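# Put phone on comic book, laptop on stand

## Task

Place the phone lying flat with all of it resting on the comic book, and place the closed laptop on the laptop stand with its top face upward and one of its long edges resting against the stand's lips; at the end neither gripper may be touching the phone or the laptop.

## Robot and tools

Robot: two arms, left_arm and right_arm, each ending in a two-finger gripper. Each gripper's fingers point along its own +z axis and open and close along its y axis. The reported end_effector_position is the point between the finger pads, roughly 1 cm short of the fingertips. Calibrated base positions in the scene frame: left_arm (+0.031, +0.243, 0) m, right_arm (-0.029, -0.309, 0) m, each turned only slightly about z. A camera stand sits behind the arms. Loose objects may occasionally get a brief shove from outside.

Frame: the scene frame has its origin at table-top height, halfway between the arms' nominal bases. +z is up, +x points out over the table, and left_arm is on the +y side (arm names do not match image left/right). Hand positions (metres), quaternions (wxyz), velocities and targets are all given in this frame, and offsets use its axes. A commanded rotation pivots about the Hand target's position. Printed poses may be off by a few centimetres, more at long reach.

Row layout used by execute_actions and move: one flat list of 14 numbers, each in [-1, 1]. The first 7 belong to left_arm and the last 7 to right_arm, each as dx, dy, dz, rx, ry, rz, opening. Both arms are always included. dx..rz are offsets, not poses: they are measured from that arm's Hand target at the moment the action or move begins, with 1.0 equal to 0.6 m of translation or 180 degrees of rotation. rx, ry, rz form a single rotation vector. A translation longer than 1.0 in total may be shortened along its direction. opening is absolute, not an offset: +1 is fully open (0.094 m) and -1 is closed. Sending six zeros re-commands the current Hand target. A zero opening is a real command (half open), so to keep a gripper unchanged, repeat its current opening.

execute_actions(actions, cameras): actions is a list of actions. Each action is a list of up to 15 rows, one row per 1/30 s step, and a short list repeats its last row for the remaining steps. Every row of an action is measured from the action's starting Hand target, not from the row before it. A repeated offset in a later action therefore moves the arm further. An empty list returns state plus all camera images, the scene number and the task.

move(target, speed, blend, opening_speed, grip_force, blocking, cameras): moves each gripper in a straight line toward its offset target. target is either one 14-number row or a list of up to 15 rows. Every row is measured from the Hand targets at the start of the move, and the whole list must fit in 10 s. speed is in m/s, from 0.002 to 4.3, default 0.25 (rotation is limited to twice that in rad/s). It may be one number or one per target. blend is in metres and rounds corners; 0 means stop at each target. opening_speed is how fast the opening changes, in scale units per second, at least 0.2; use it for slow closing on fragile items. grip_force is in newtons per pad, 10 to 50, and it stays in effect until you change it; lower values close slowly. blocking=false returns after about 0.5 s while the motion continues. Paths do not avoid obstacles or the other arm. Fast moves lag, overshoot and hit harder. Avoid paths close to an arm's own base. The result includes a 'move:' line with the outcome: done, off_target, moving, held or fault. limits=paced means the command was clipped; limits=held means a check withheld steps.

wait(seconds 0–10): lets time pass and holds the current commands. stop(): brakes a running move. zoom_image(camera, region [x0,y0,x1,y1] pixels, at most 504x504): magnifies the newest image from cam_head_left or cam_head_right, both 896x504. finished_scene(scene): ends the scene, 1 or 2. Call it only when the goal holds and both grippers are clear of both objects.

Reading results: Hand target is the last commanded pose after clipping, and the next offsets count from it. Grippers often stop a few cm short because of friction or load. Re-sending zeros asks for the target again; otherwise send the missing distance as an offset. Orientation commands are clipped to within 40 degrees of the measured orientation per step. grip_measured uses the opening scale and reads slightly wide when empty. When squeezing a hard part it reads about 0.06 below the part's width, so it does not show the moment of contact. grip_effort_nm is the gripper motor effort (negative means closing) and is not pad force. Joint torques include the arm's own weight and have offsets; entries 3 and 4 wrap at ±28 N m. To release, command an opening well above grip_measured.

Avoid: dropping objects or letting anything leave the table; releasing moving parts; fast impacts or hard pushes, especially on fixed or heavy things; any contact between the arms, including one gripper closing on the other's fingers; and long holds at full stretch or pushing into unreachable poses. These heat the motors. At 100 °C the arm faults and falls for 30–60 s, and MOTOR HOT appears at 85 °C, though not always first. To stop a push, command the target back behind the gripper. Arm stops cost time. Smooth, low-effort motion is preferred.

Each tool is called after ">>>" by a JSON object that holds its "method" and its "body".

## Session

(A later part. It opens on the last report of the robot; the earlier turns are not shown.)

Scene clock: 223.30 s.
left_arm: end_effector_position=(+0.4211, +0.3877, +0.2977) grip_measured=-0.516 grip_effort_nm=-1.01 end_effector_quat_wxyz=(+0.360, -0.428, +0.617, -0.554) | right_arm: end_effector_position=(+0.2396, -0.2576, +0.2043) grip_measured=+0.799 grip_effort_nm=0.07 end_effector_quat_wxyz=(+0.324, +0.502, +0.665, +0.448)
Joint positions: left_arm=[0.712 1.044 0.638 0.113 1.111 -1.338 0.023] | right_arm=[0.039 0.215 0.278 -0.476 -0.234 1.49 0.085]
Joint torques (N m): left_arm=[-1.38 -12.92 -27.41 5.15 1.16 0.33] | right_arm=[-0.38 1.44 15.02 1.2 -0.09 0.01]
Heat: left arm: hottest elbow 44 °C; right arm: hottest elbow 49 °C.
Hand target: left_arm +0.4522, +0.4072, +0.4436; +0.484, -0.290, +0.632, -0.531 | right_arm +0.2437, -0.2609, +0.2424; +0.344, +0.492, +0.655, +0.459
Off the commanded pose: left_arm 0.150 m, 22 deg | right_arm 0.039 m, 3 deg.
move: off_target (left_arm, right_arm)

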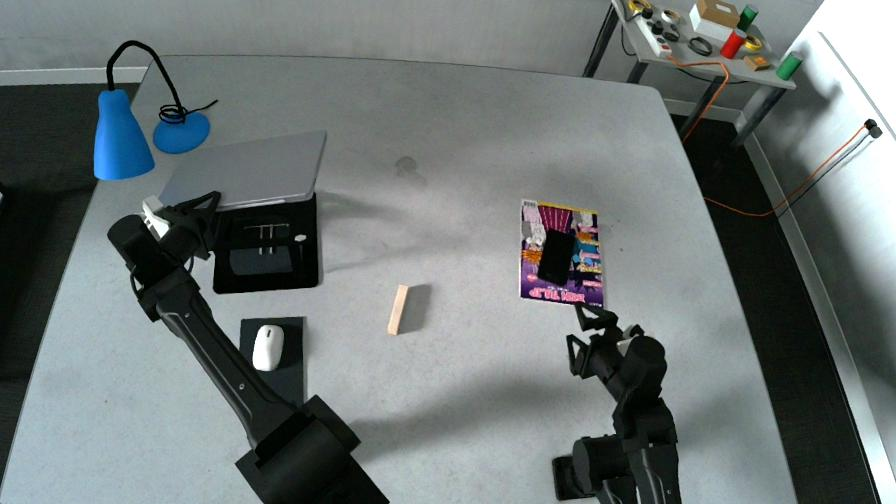

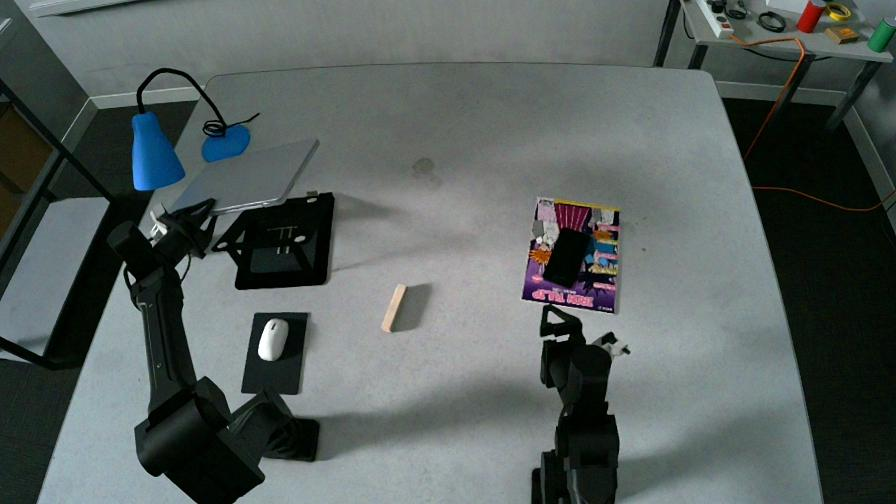

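>>> {"method": "move", "body": {"target": [0.0,0.0,-0.24,0,0.05,0,-1,0,0,0,0,0,0,0.8], "speed": 0.12, "cameras": ["all"]}}

>>> {"method": "zoom_image", "body": {"camera": "cam_head_right", "region": [150, 150, 350, 300]}}

>>> {"method": "zoom_image", "body": {"camera": "cam_head_left", "region": [150, 150, 350, 300]}}

Scene clock: 229.67 s.
left_arm: end_effector_position=(+0.4408, +0.4083, +0.2273) grip_measured=-0.516 grip_effort_nm=-1.00 end_effector_quat_wxyz=(+0.360, -0.423, +0.655, -0.512) | right_arm: end_effector_position=(+0.2396, -0.2576, +0.2043) grip_measured=+0.799 grip_effort_nm=0.07 end_effector_quat_wxyz=(+0.324, +0.502, +0.665, +0.448)
Joint positions: left_arm=[0.71 1.224 0.638 0.113 1.077 -1.108 0.023] | right_arm=[0.039 0.215 0.278 -0.476 -0.234 1.49 0.085]
Joint torques (N m): left_arm=[-2.43 -15.15 15.45 4.23 1.69 0.35] | right_arm=[-0.38 1.44 15.01 1.17 -0.08 0.02]
Motor temperatures (°C): left_arm=[22 25 47 25 28 24 28] | right_arm=[26 34 51 25 25 24 26]
Heat: left arm: hottest elbow 47 °C; right arm: hottest elbow 51 °C.
Hand target: left_arm +0.4522, +0.4072, +0.2996; +0.433, -0.331, +0.668, -0.506 | right_arm +0.2437, -0.2609, +0.2424; +0.344, +0.492, +0.655, +0.459
Off the commanded pose: left_arm 0.073 m, 14 deg | right_arm 0.039 m, 3 deg.
move: off_target (left_arm, right_arm)

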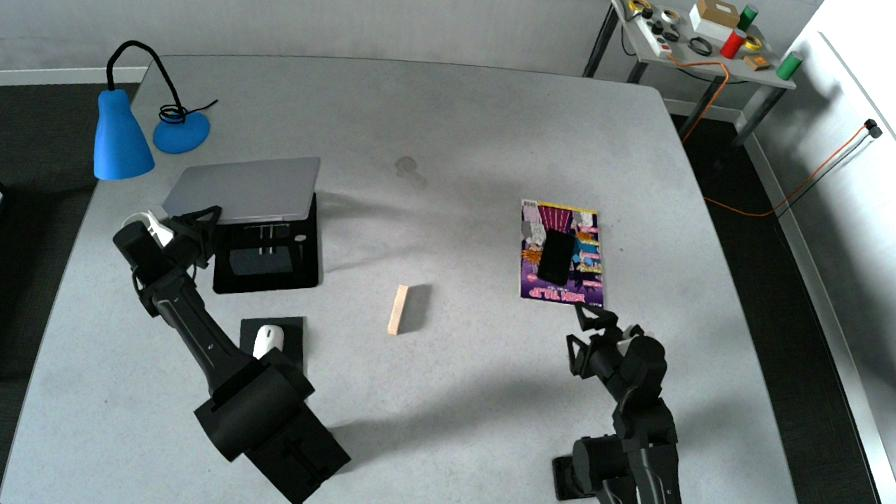

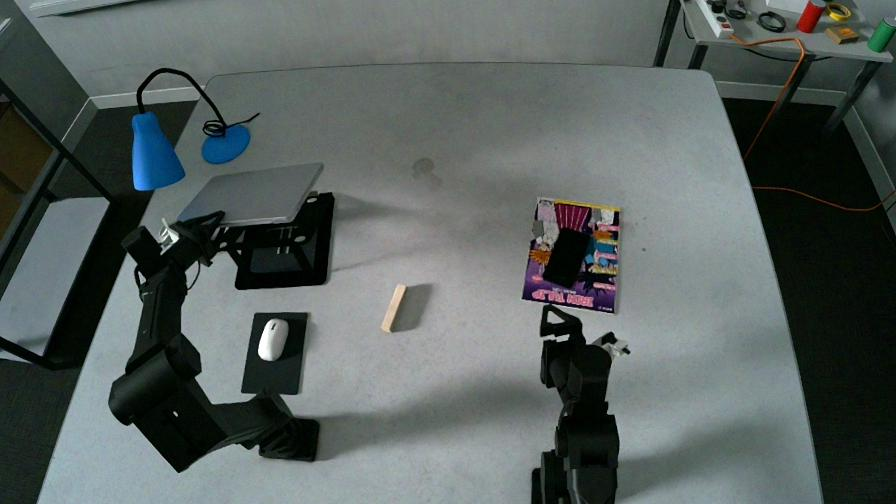

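Scaled by 2.520.

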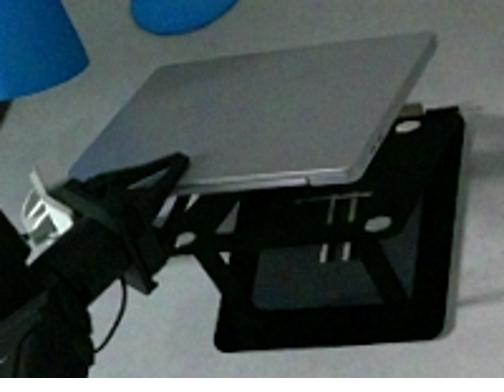

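Scaled by 2.520.

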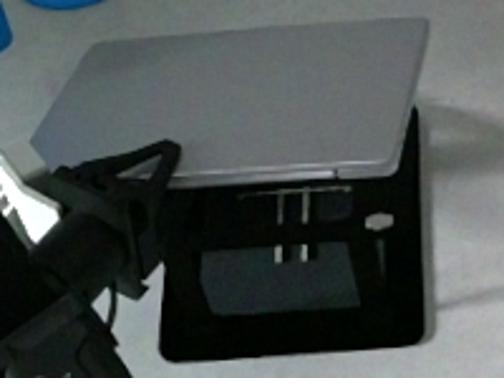

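>>> {"method": "move", "body": {"target": [[-0.0,-0.055,0.0,0,0.02,0.0,-1,0,0,0,0,0,0,0.8],[-0.015,-0.06,-0.09,0,0.08,0.01,-1,0,0,0,0,0,0,0.8]], "speed": 0.1, "blend": [0.01,0], "cameras": ["all"]}}

>>> {"method": "zoom_image", "body": {"camera": "cam_head_right", "region": [150, 150, 350, 300]}}

>>> {"method": "zoom_image", "body": {"camera": "cam_head_left", "region": [150, 150, 350, 300]}}

Scene clock: 235.93 s.
left_arm: end_effector_position=(+0.4265, +0.3717, +0.1722) grip_measured=-0.516 grip_effort_nm=-1.01 end_effector_quat_wxyz=(+0.283, -0.475, +0.707, -0.442) | right_arm: end_effector_position=(+0.2396, -0.2576, +0.2043) grip_measured=+0.799 grip_effort_nm=0.07 end_effector_quat_wxyz=(+0.324, +0.502, +0.665, +0.448)
Joint positions: left_arm=[0.618 1.184 0.623 -0.236 0.89 -0.92 0.023] | right_arm=[0.039 0.215 0.278 -0.476 -0.234 1.49 0.085]
Joint torques (N m): left_arm=[-2.14 -15.33 15.12 2.93 2.03 0.14] | right_arm=[-0.38 1.44 15.04 1.2 -0.09 0.02]
Heat: left arm: hottest elbow 47 °C; right arm: hottest elbow 53 °C.
Hand target: left_arm +0.4432, +0.3713, +0.2457; +0.354, -0.402, +0.712, -0.454 | right_arm +0.2437, -0.2609, +0.2424; +0.344, +0.492, +0.655, +0.459
Off the commanded pose: left_arm 0.075 m, 12 deg | right_arm 0.039 m, 3 deg.
move: off_target (left_arm, right_arm)

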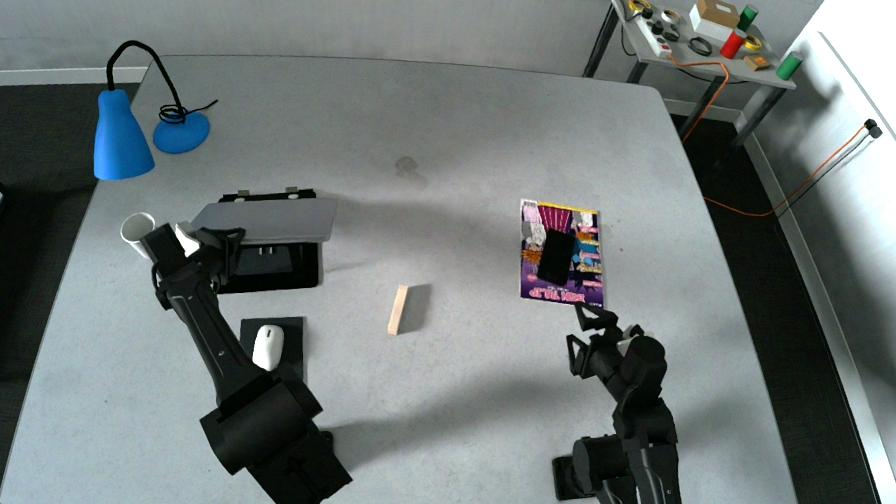

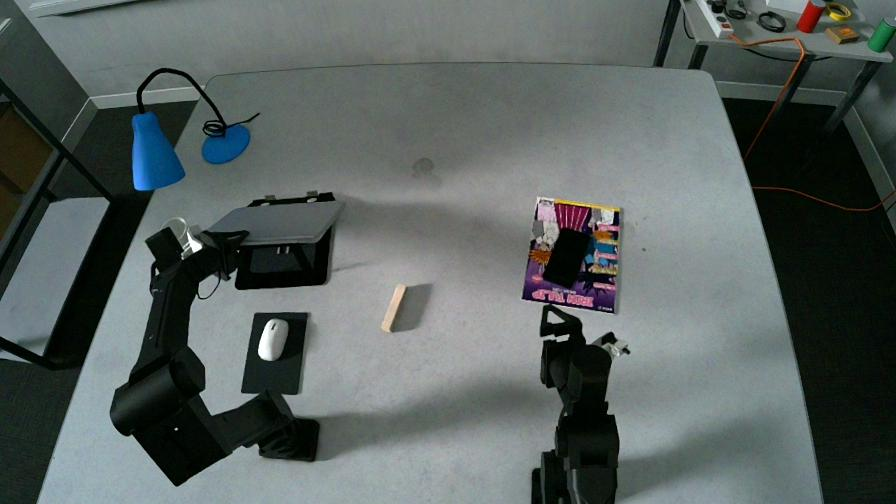

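Scaled by 2.520.

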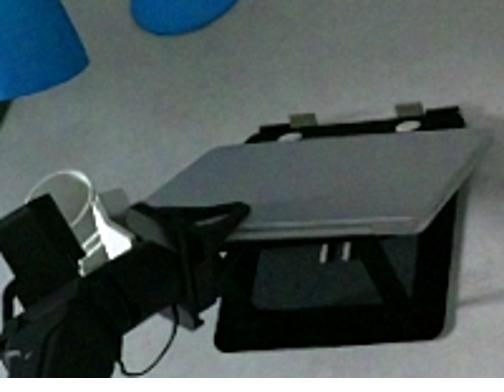

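Scaled by 2.520.

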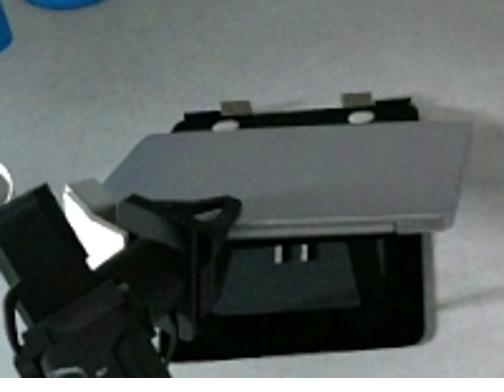

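>>> {"method": "move", "body": {"target": [[0.045,0.018,0.0,0,0.0,0.016,-1,0,0,0,0,0,0,0.8]], "speed": 0.05, "cameras": ["all"]}}

>>> {"method": "zoom_image", "body": {"camera": "cam_head_right", "region": [150, 150, 350, 300]}}

>>> {"method": "zoom_image", "body": {"camera": "cam_head_left", "region": [150, 150, 350, 300]}}

Scene clock: 240.23 s.
left_arm: end_effector_position=(+0.4342, +0.3694, +0.1693) grip_measured=-0.516 grip_effort_nm=-1.00 end_effector_quat_wxyz=(+0.285, -0.485, +0.706, -0.430) | right_arm: end_effector_position=(+0.2396, -0.2576, +0.2043) grip_measured=+0.799 grip_effort_nm=0.07 end_effector_quat_wxyz=(+0.324, +0.502, +0.665, +0.448)
Joint positions: left_arm=[0.588 1.19 0.623 -0.207 0.839 -0.959 0.023] | right_arm=[0.039 0.215 0.278 -0.476 -0.234 1.49 0.085]
Joint torques (N m): left_arm=[-2.84 -12.69 18.06 4.18 1.58 -0.04] | right_arm=[-0.44 1.38 15.02 1.16 -0.09 0.01]
Heat: left arm: hottest elbow 48 °C; right arm: hottest elbow 54 °C.
Hand target: left_arm +0.4702, +0.3821, +0.2457; +0.365, -0.420, +0.702, -0.445 | right_arm +0.2437, -0.2609, +0.2424; +0.344, +0.492, +0.655, +0.459
Off the commanded pose: left_arm 0.085 m, 12 deg | right_arm 0.039 m, 3 deg.
move: off_target (left_arm, right_arm)

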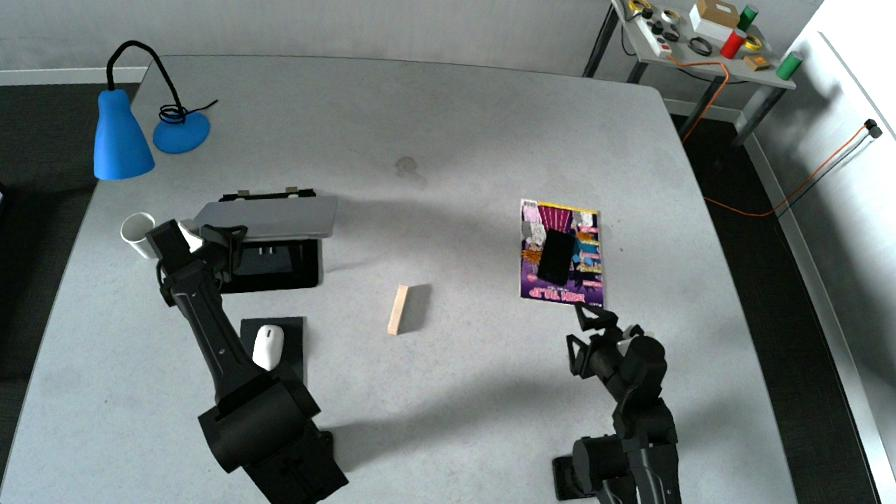

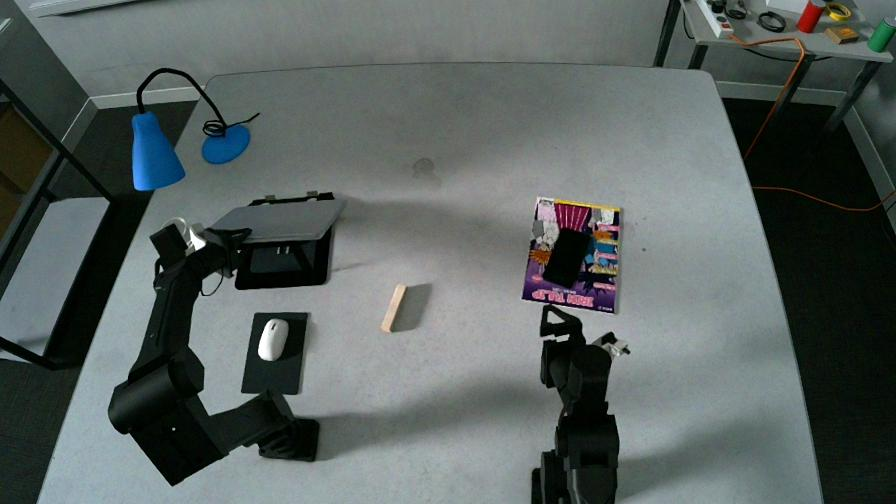

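Scaled by 2.520.

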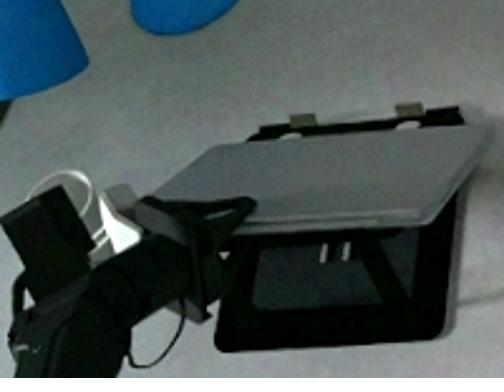

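Scaled by 2.520.

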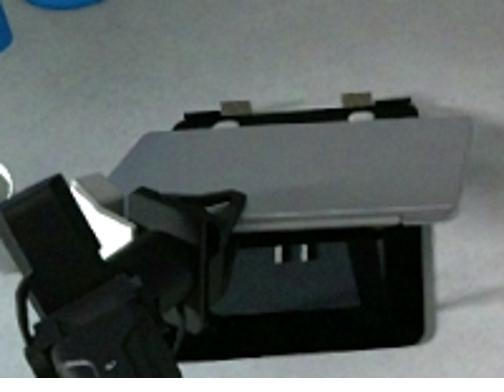

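>>> {"method": "move", "body": {"target": [[0.035,0.02,0.0,0,0.0,0.01,-1,0,0,0,0,0,0,0.8]], "speed": 0.05, "cameras": ["cam_head_right"]}}

>>> {"method": "zoom_image", "body": {"camera": "cam_head_right", "region": [150, 150, 350, 300]}}

Scene clock: 243.50 s.
left_arm: end_effector_position=(+0.4426, +0.3724, +0.1602) grip_measured=-0.516 grip_effort_nm=-1.01 end_effector_quat_wxyz=(+0.290, -0.488, +0.706, -0.423) | right_arm: end_effector_position=(+0.2396, -0.2576, +0.2043) grip_measured=+0.799 grip_effort_nm=0.07 end_effector_quat_wxyz=(+0.324, +0.502, +0.665, +0.448)
Joint positions: left_arm=[0.574 1.225 0.623 -0.157 0.812 -0.972 0.023] | right_arm=[0.039 0.215 0.278 -0.476 -0.234 1.49 0.085]
Joint torques (N m): left_arm=[-2.26 -11.81 20.79 3.84 1.3 -0.31] | right_arm=[-0.32 1.49 15.01 1.16 -0.09 0.02]
Motor temperatures (°C): left_arm=[22 26 49 25 31 24 29] | right_arm=[26 33 55 25 25 24 26]
Heat: left arm: hottest elbow 49 °C; right arm: hottest elbow 55 °C.
Hand target: left_arm +0.4912, +0.3941, +0.2457; +0.372, -0.431, +0.695, -0.439 | right_arm +0.2437, -0.2609, +0.2424; +0.344, +0.492, +0.655, +0.459
Off the commanded pose: left_arm 0.101 m, 12 deg | right_arm 0.039 m, 3 deg.
move: off_target (left_arm, right_arm)
Images, in order (width x height): cam_head_right 896x504.

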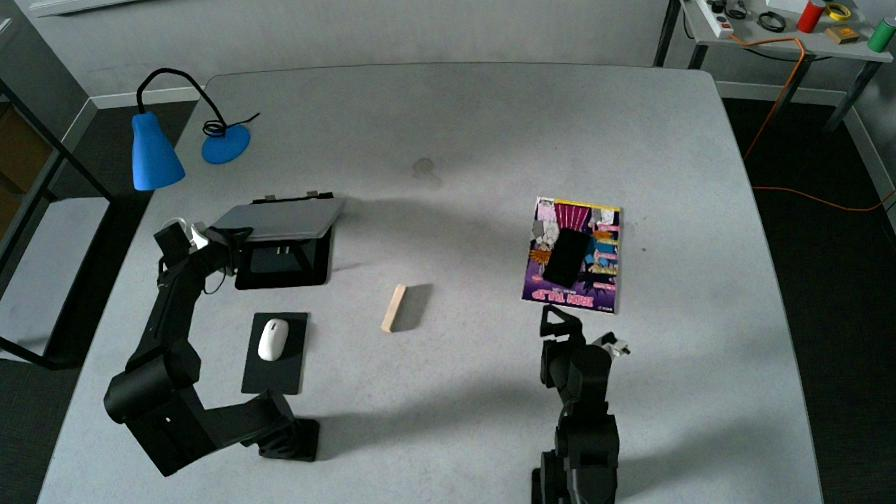

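Scaled by 2.520.

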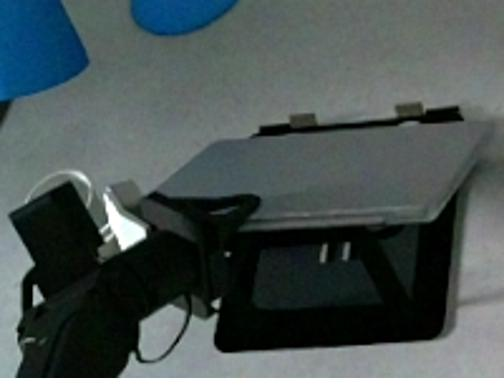

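>>> {"method": "move", "body": {"target": [[-0.025,-0.02,-0.12,0.0,0.05,0.0,-1,0,0,0,0,0,0,0.8]], "speed": 0.06, "cameras": ["all"]}}

>>> {"method": "zoom_image", "body": {"camera": "cam_head_right", "region": [150, 150, 350, 300]}}

>>> {"method": "zoom_image", "body": {"camera": "cam_head_left", "region": [150, 150, 350, 300]}}

Scene clock: 251.87 s.
left_arm: end_effector_position=(+0.4534, +0.3729, +0.1512) grip_measured=-0.522 grip_effort_nm=-1.00 end_effector_quat_wxyz=(+0.283, -0.498, +0.710, -0.410) | right_arm: end_effector_position=(+0.2396, -0.2576, +0.2043) grip_measured=+0.799 grip_effort_nm=0.07 end_effector_quat_wxyz=(+0.324, +0.502, +0.665, +0.448)
Joint positions: left_arm=[0.547 1.261 0.644 -0.157 0.765 -0.984 0.022] | right_arm=[0.039 0.215 0.278 -0.476 -0.234 1.49 0.085]
Joint torques (N m): left_arm=[-2.2 -8.53 14.75 2.19 0.02 0.46] | right_arm=[-0.32 1.38 15.04 1.17 -0.08 0.02]
Motor temperatures (°C): left_arm=[22 26 51 25 30 24 29] | right_arm=[26 33 57 25 25 24 26]
Heat: left arm: hottest elbow 51 °C; right arm: hottest elbow 57 °C.
Hand target: left_arm +0.4761, +0.3821, +0.1736; +0.317, -0.464, +0.722, -0.404 | right_arm +0.2437, -0.2609, +0.2424; +0.344, +0.492, +0.655, +0.459
Off the commanded pose: left_arm 0.033 m, 6 deg | right_arm 0.039 m, 3 deg.
move: off_target (left_arm, right_arm)

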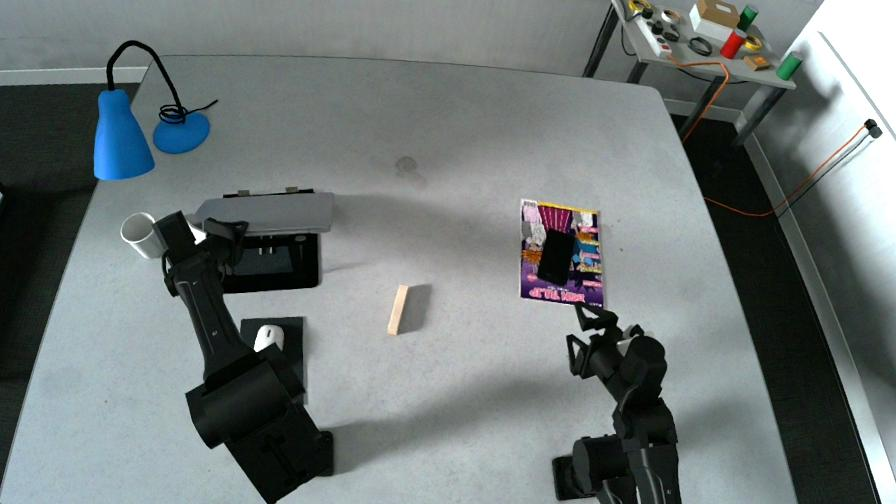

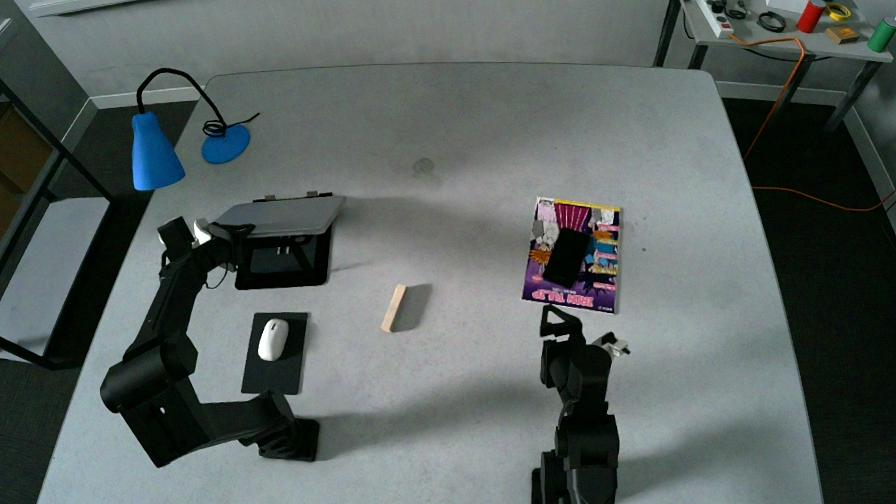

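Scaled by 2.520.

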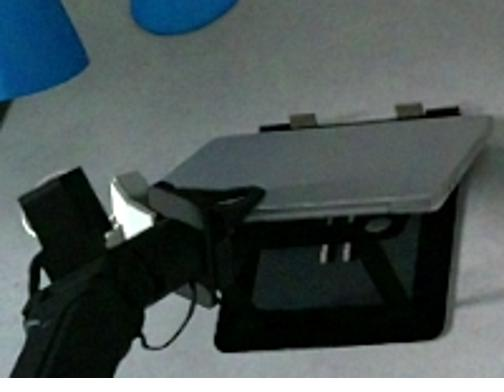

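Scaled by 2.520.

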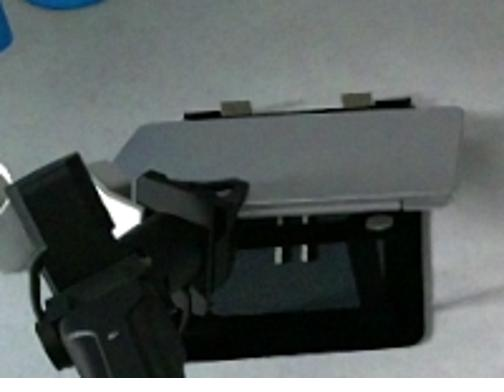

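>>> {"method": "move", "body": {"target": [[0,0,0,0,0,0,-1,0,0,0,0,0,0,0.8],[0,0,0,0,0,0,-0.1,0,0,0,0,0,0,0.8],[-0.17,0.02,0.075,0,0,0,-0.1,0,0,0,0,0,0,0.8],[-0.2,0.02,0.3,0,0,0,-0.1,0,0,0,0,0,0,0.8],[-0.3,-0.2,0.3,0,0,0,-0.1,0,0,0,0,0,0,0.8]], "speed": [0.08,0.08,0.08,0.2,0.25], "opening_speed": 0.4, "cameras": ["all"]}}

>>> {"method": "zoom_image", "body": {"camera": "cam_head_right", "region": [180, 160, 360, 300]}}

>>> {"method": "zoom_image", "body": {"camera": "cam_head_left", "region": [170, 160, 350, 300]}}

Scene clock: 266.00 s.
left_arm: end_effector_position=(+0.2958, +0.2656, +0.3540) grip_measured=-0.102 grip_effort_nm=0.13 end_effector_quat_wxyz=(+0.314, -0.469, +0.722, -0.401) | right_arm: end_effector_position=(+0.2396, -0.2576, +0.2043) grip_measured=+0.799 grip_effort_nm=0.07 end_effector_quat_wxyz=(+0.324, +0.502, +0.665, +0.448)
Joint positions: left_arm=[0.513 0.494 0.803 -1.015 0.735 -0.962 0.042] | right_arm=[0.039 0.215 0.278 -0.476 -0.234 1.49 0.085]
Joint torques (N m): left_arm=[-2.32 -1.08 10.24 2.03 0.11 -0.01] | right_arm=[-0.38 1.49 15.02 1.16 -0.09 0.02]
Motor temperatures (°C): left_arm=[22 26 48 24 29 24 28] | right_arm=[26 33 59 25 25 24 26]
Heat: left arm: hottest elbow 48 °C; right arm: hottest elbow 59 °C.
Hand target: left_arm +0.2962, +0.2621, +0.3536; +0.316, -0.464, +0.722, -0.404 | right_arm +0.2437, -0.2609, +0.2424; +0.344, +0.492, +0.655, +0.459
Off the commanded pose: left_arm 0.004 m, 1 deg | right_arm 0.039 m, 3 deg.
move: off_target (right_arm); target 2's new opening was sent with left_arm's hand 0.033 m and 6 deg from that target

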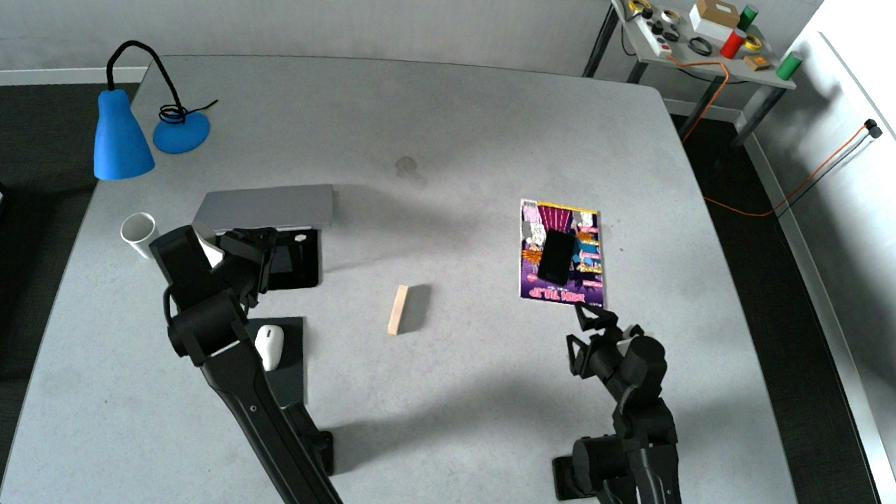

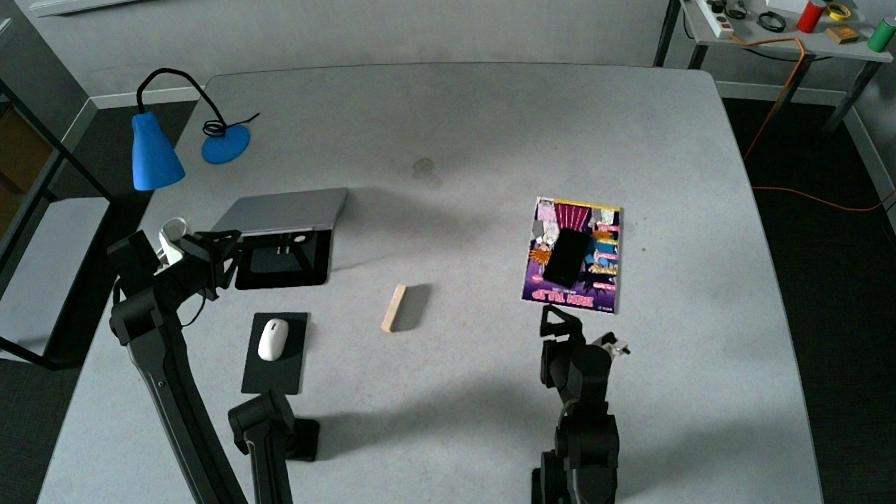

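Scaled by 2.800.

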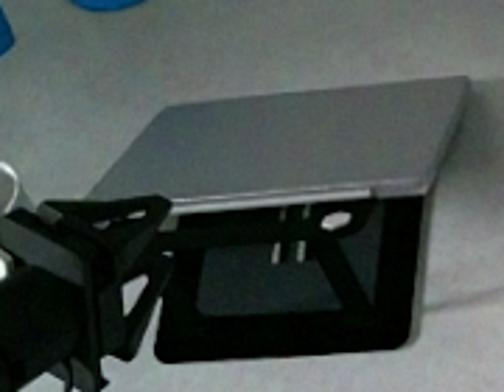

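Scaled by 2.800.

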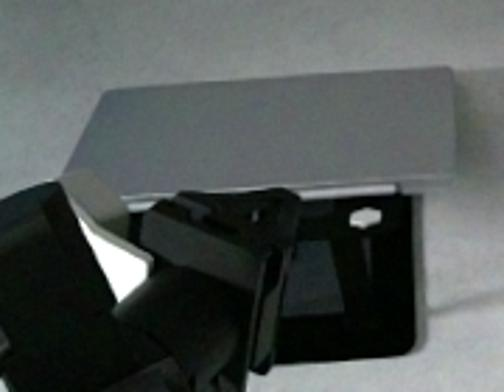

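>>> {"method": "finished_scene", "body": {"scene": 2}}

The scene is finished: the task was done.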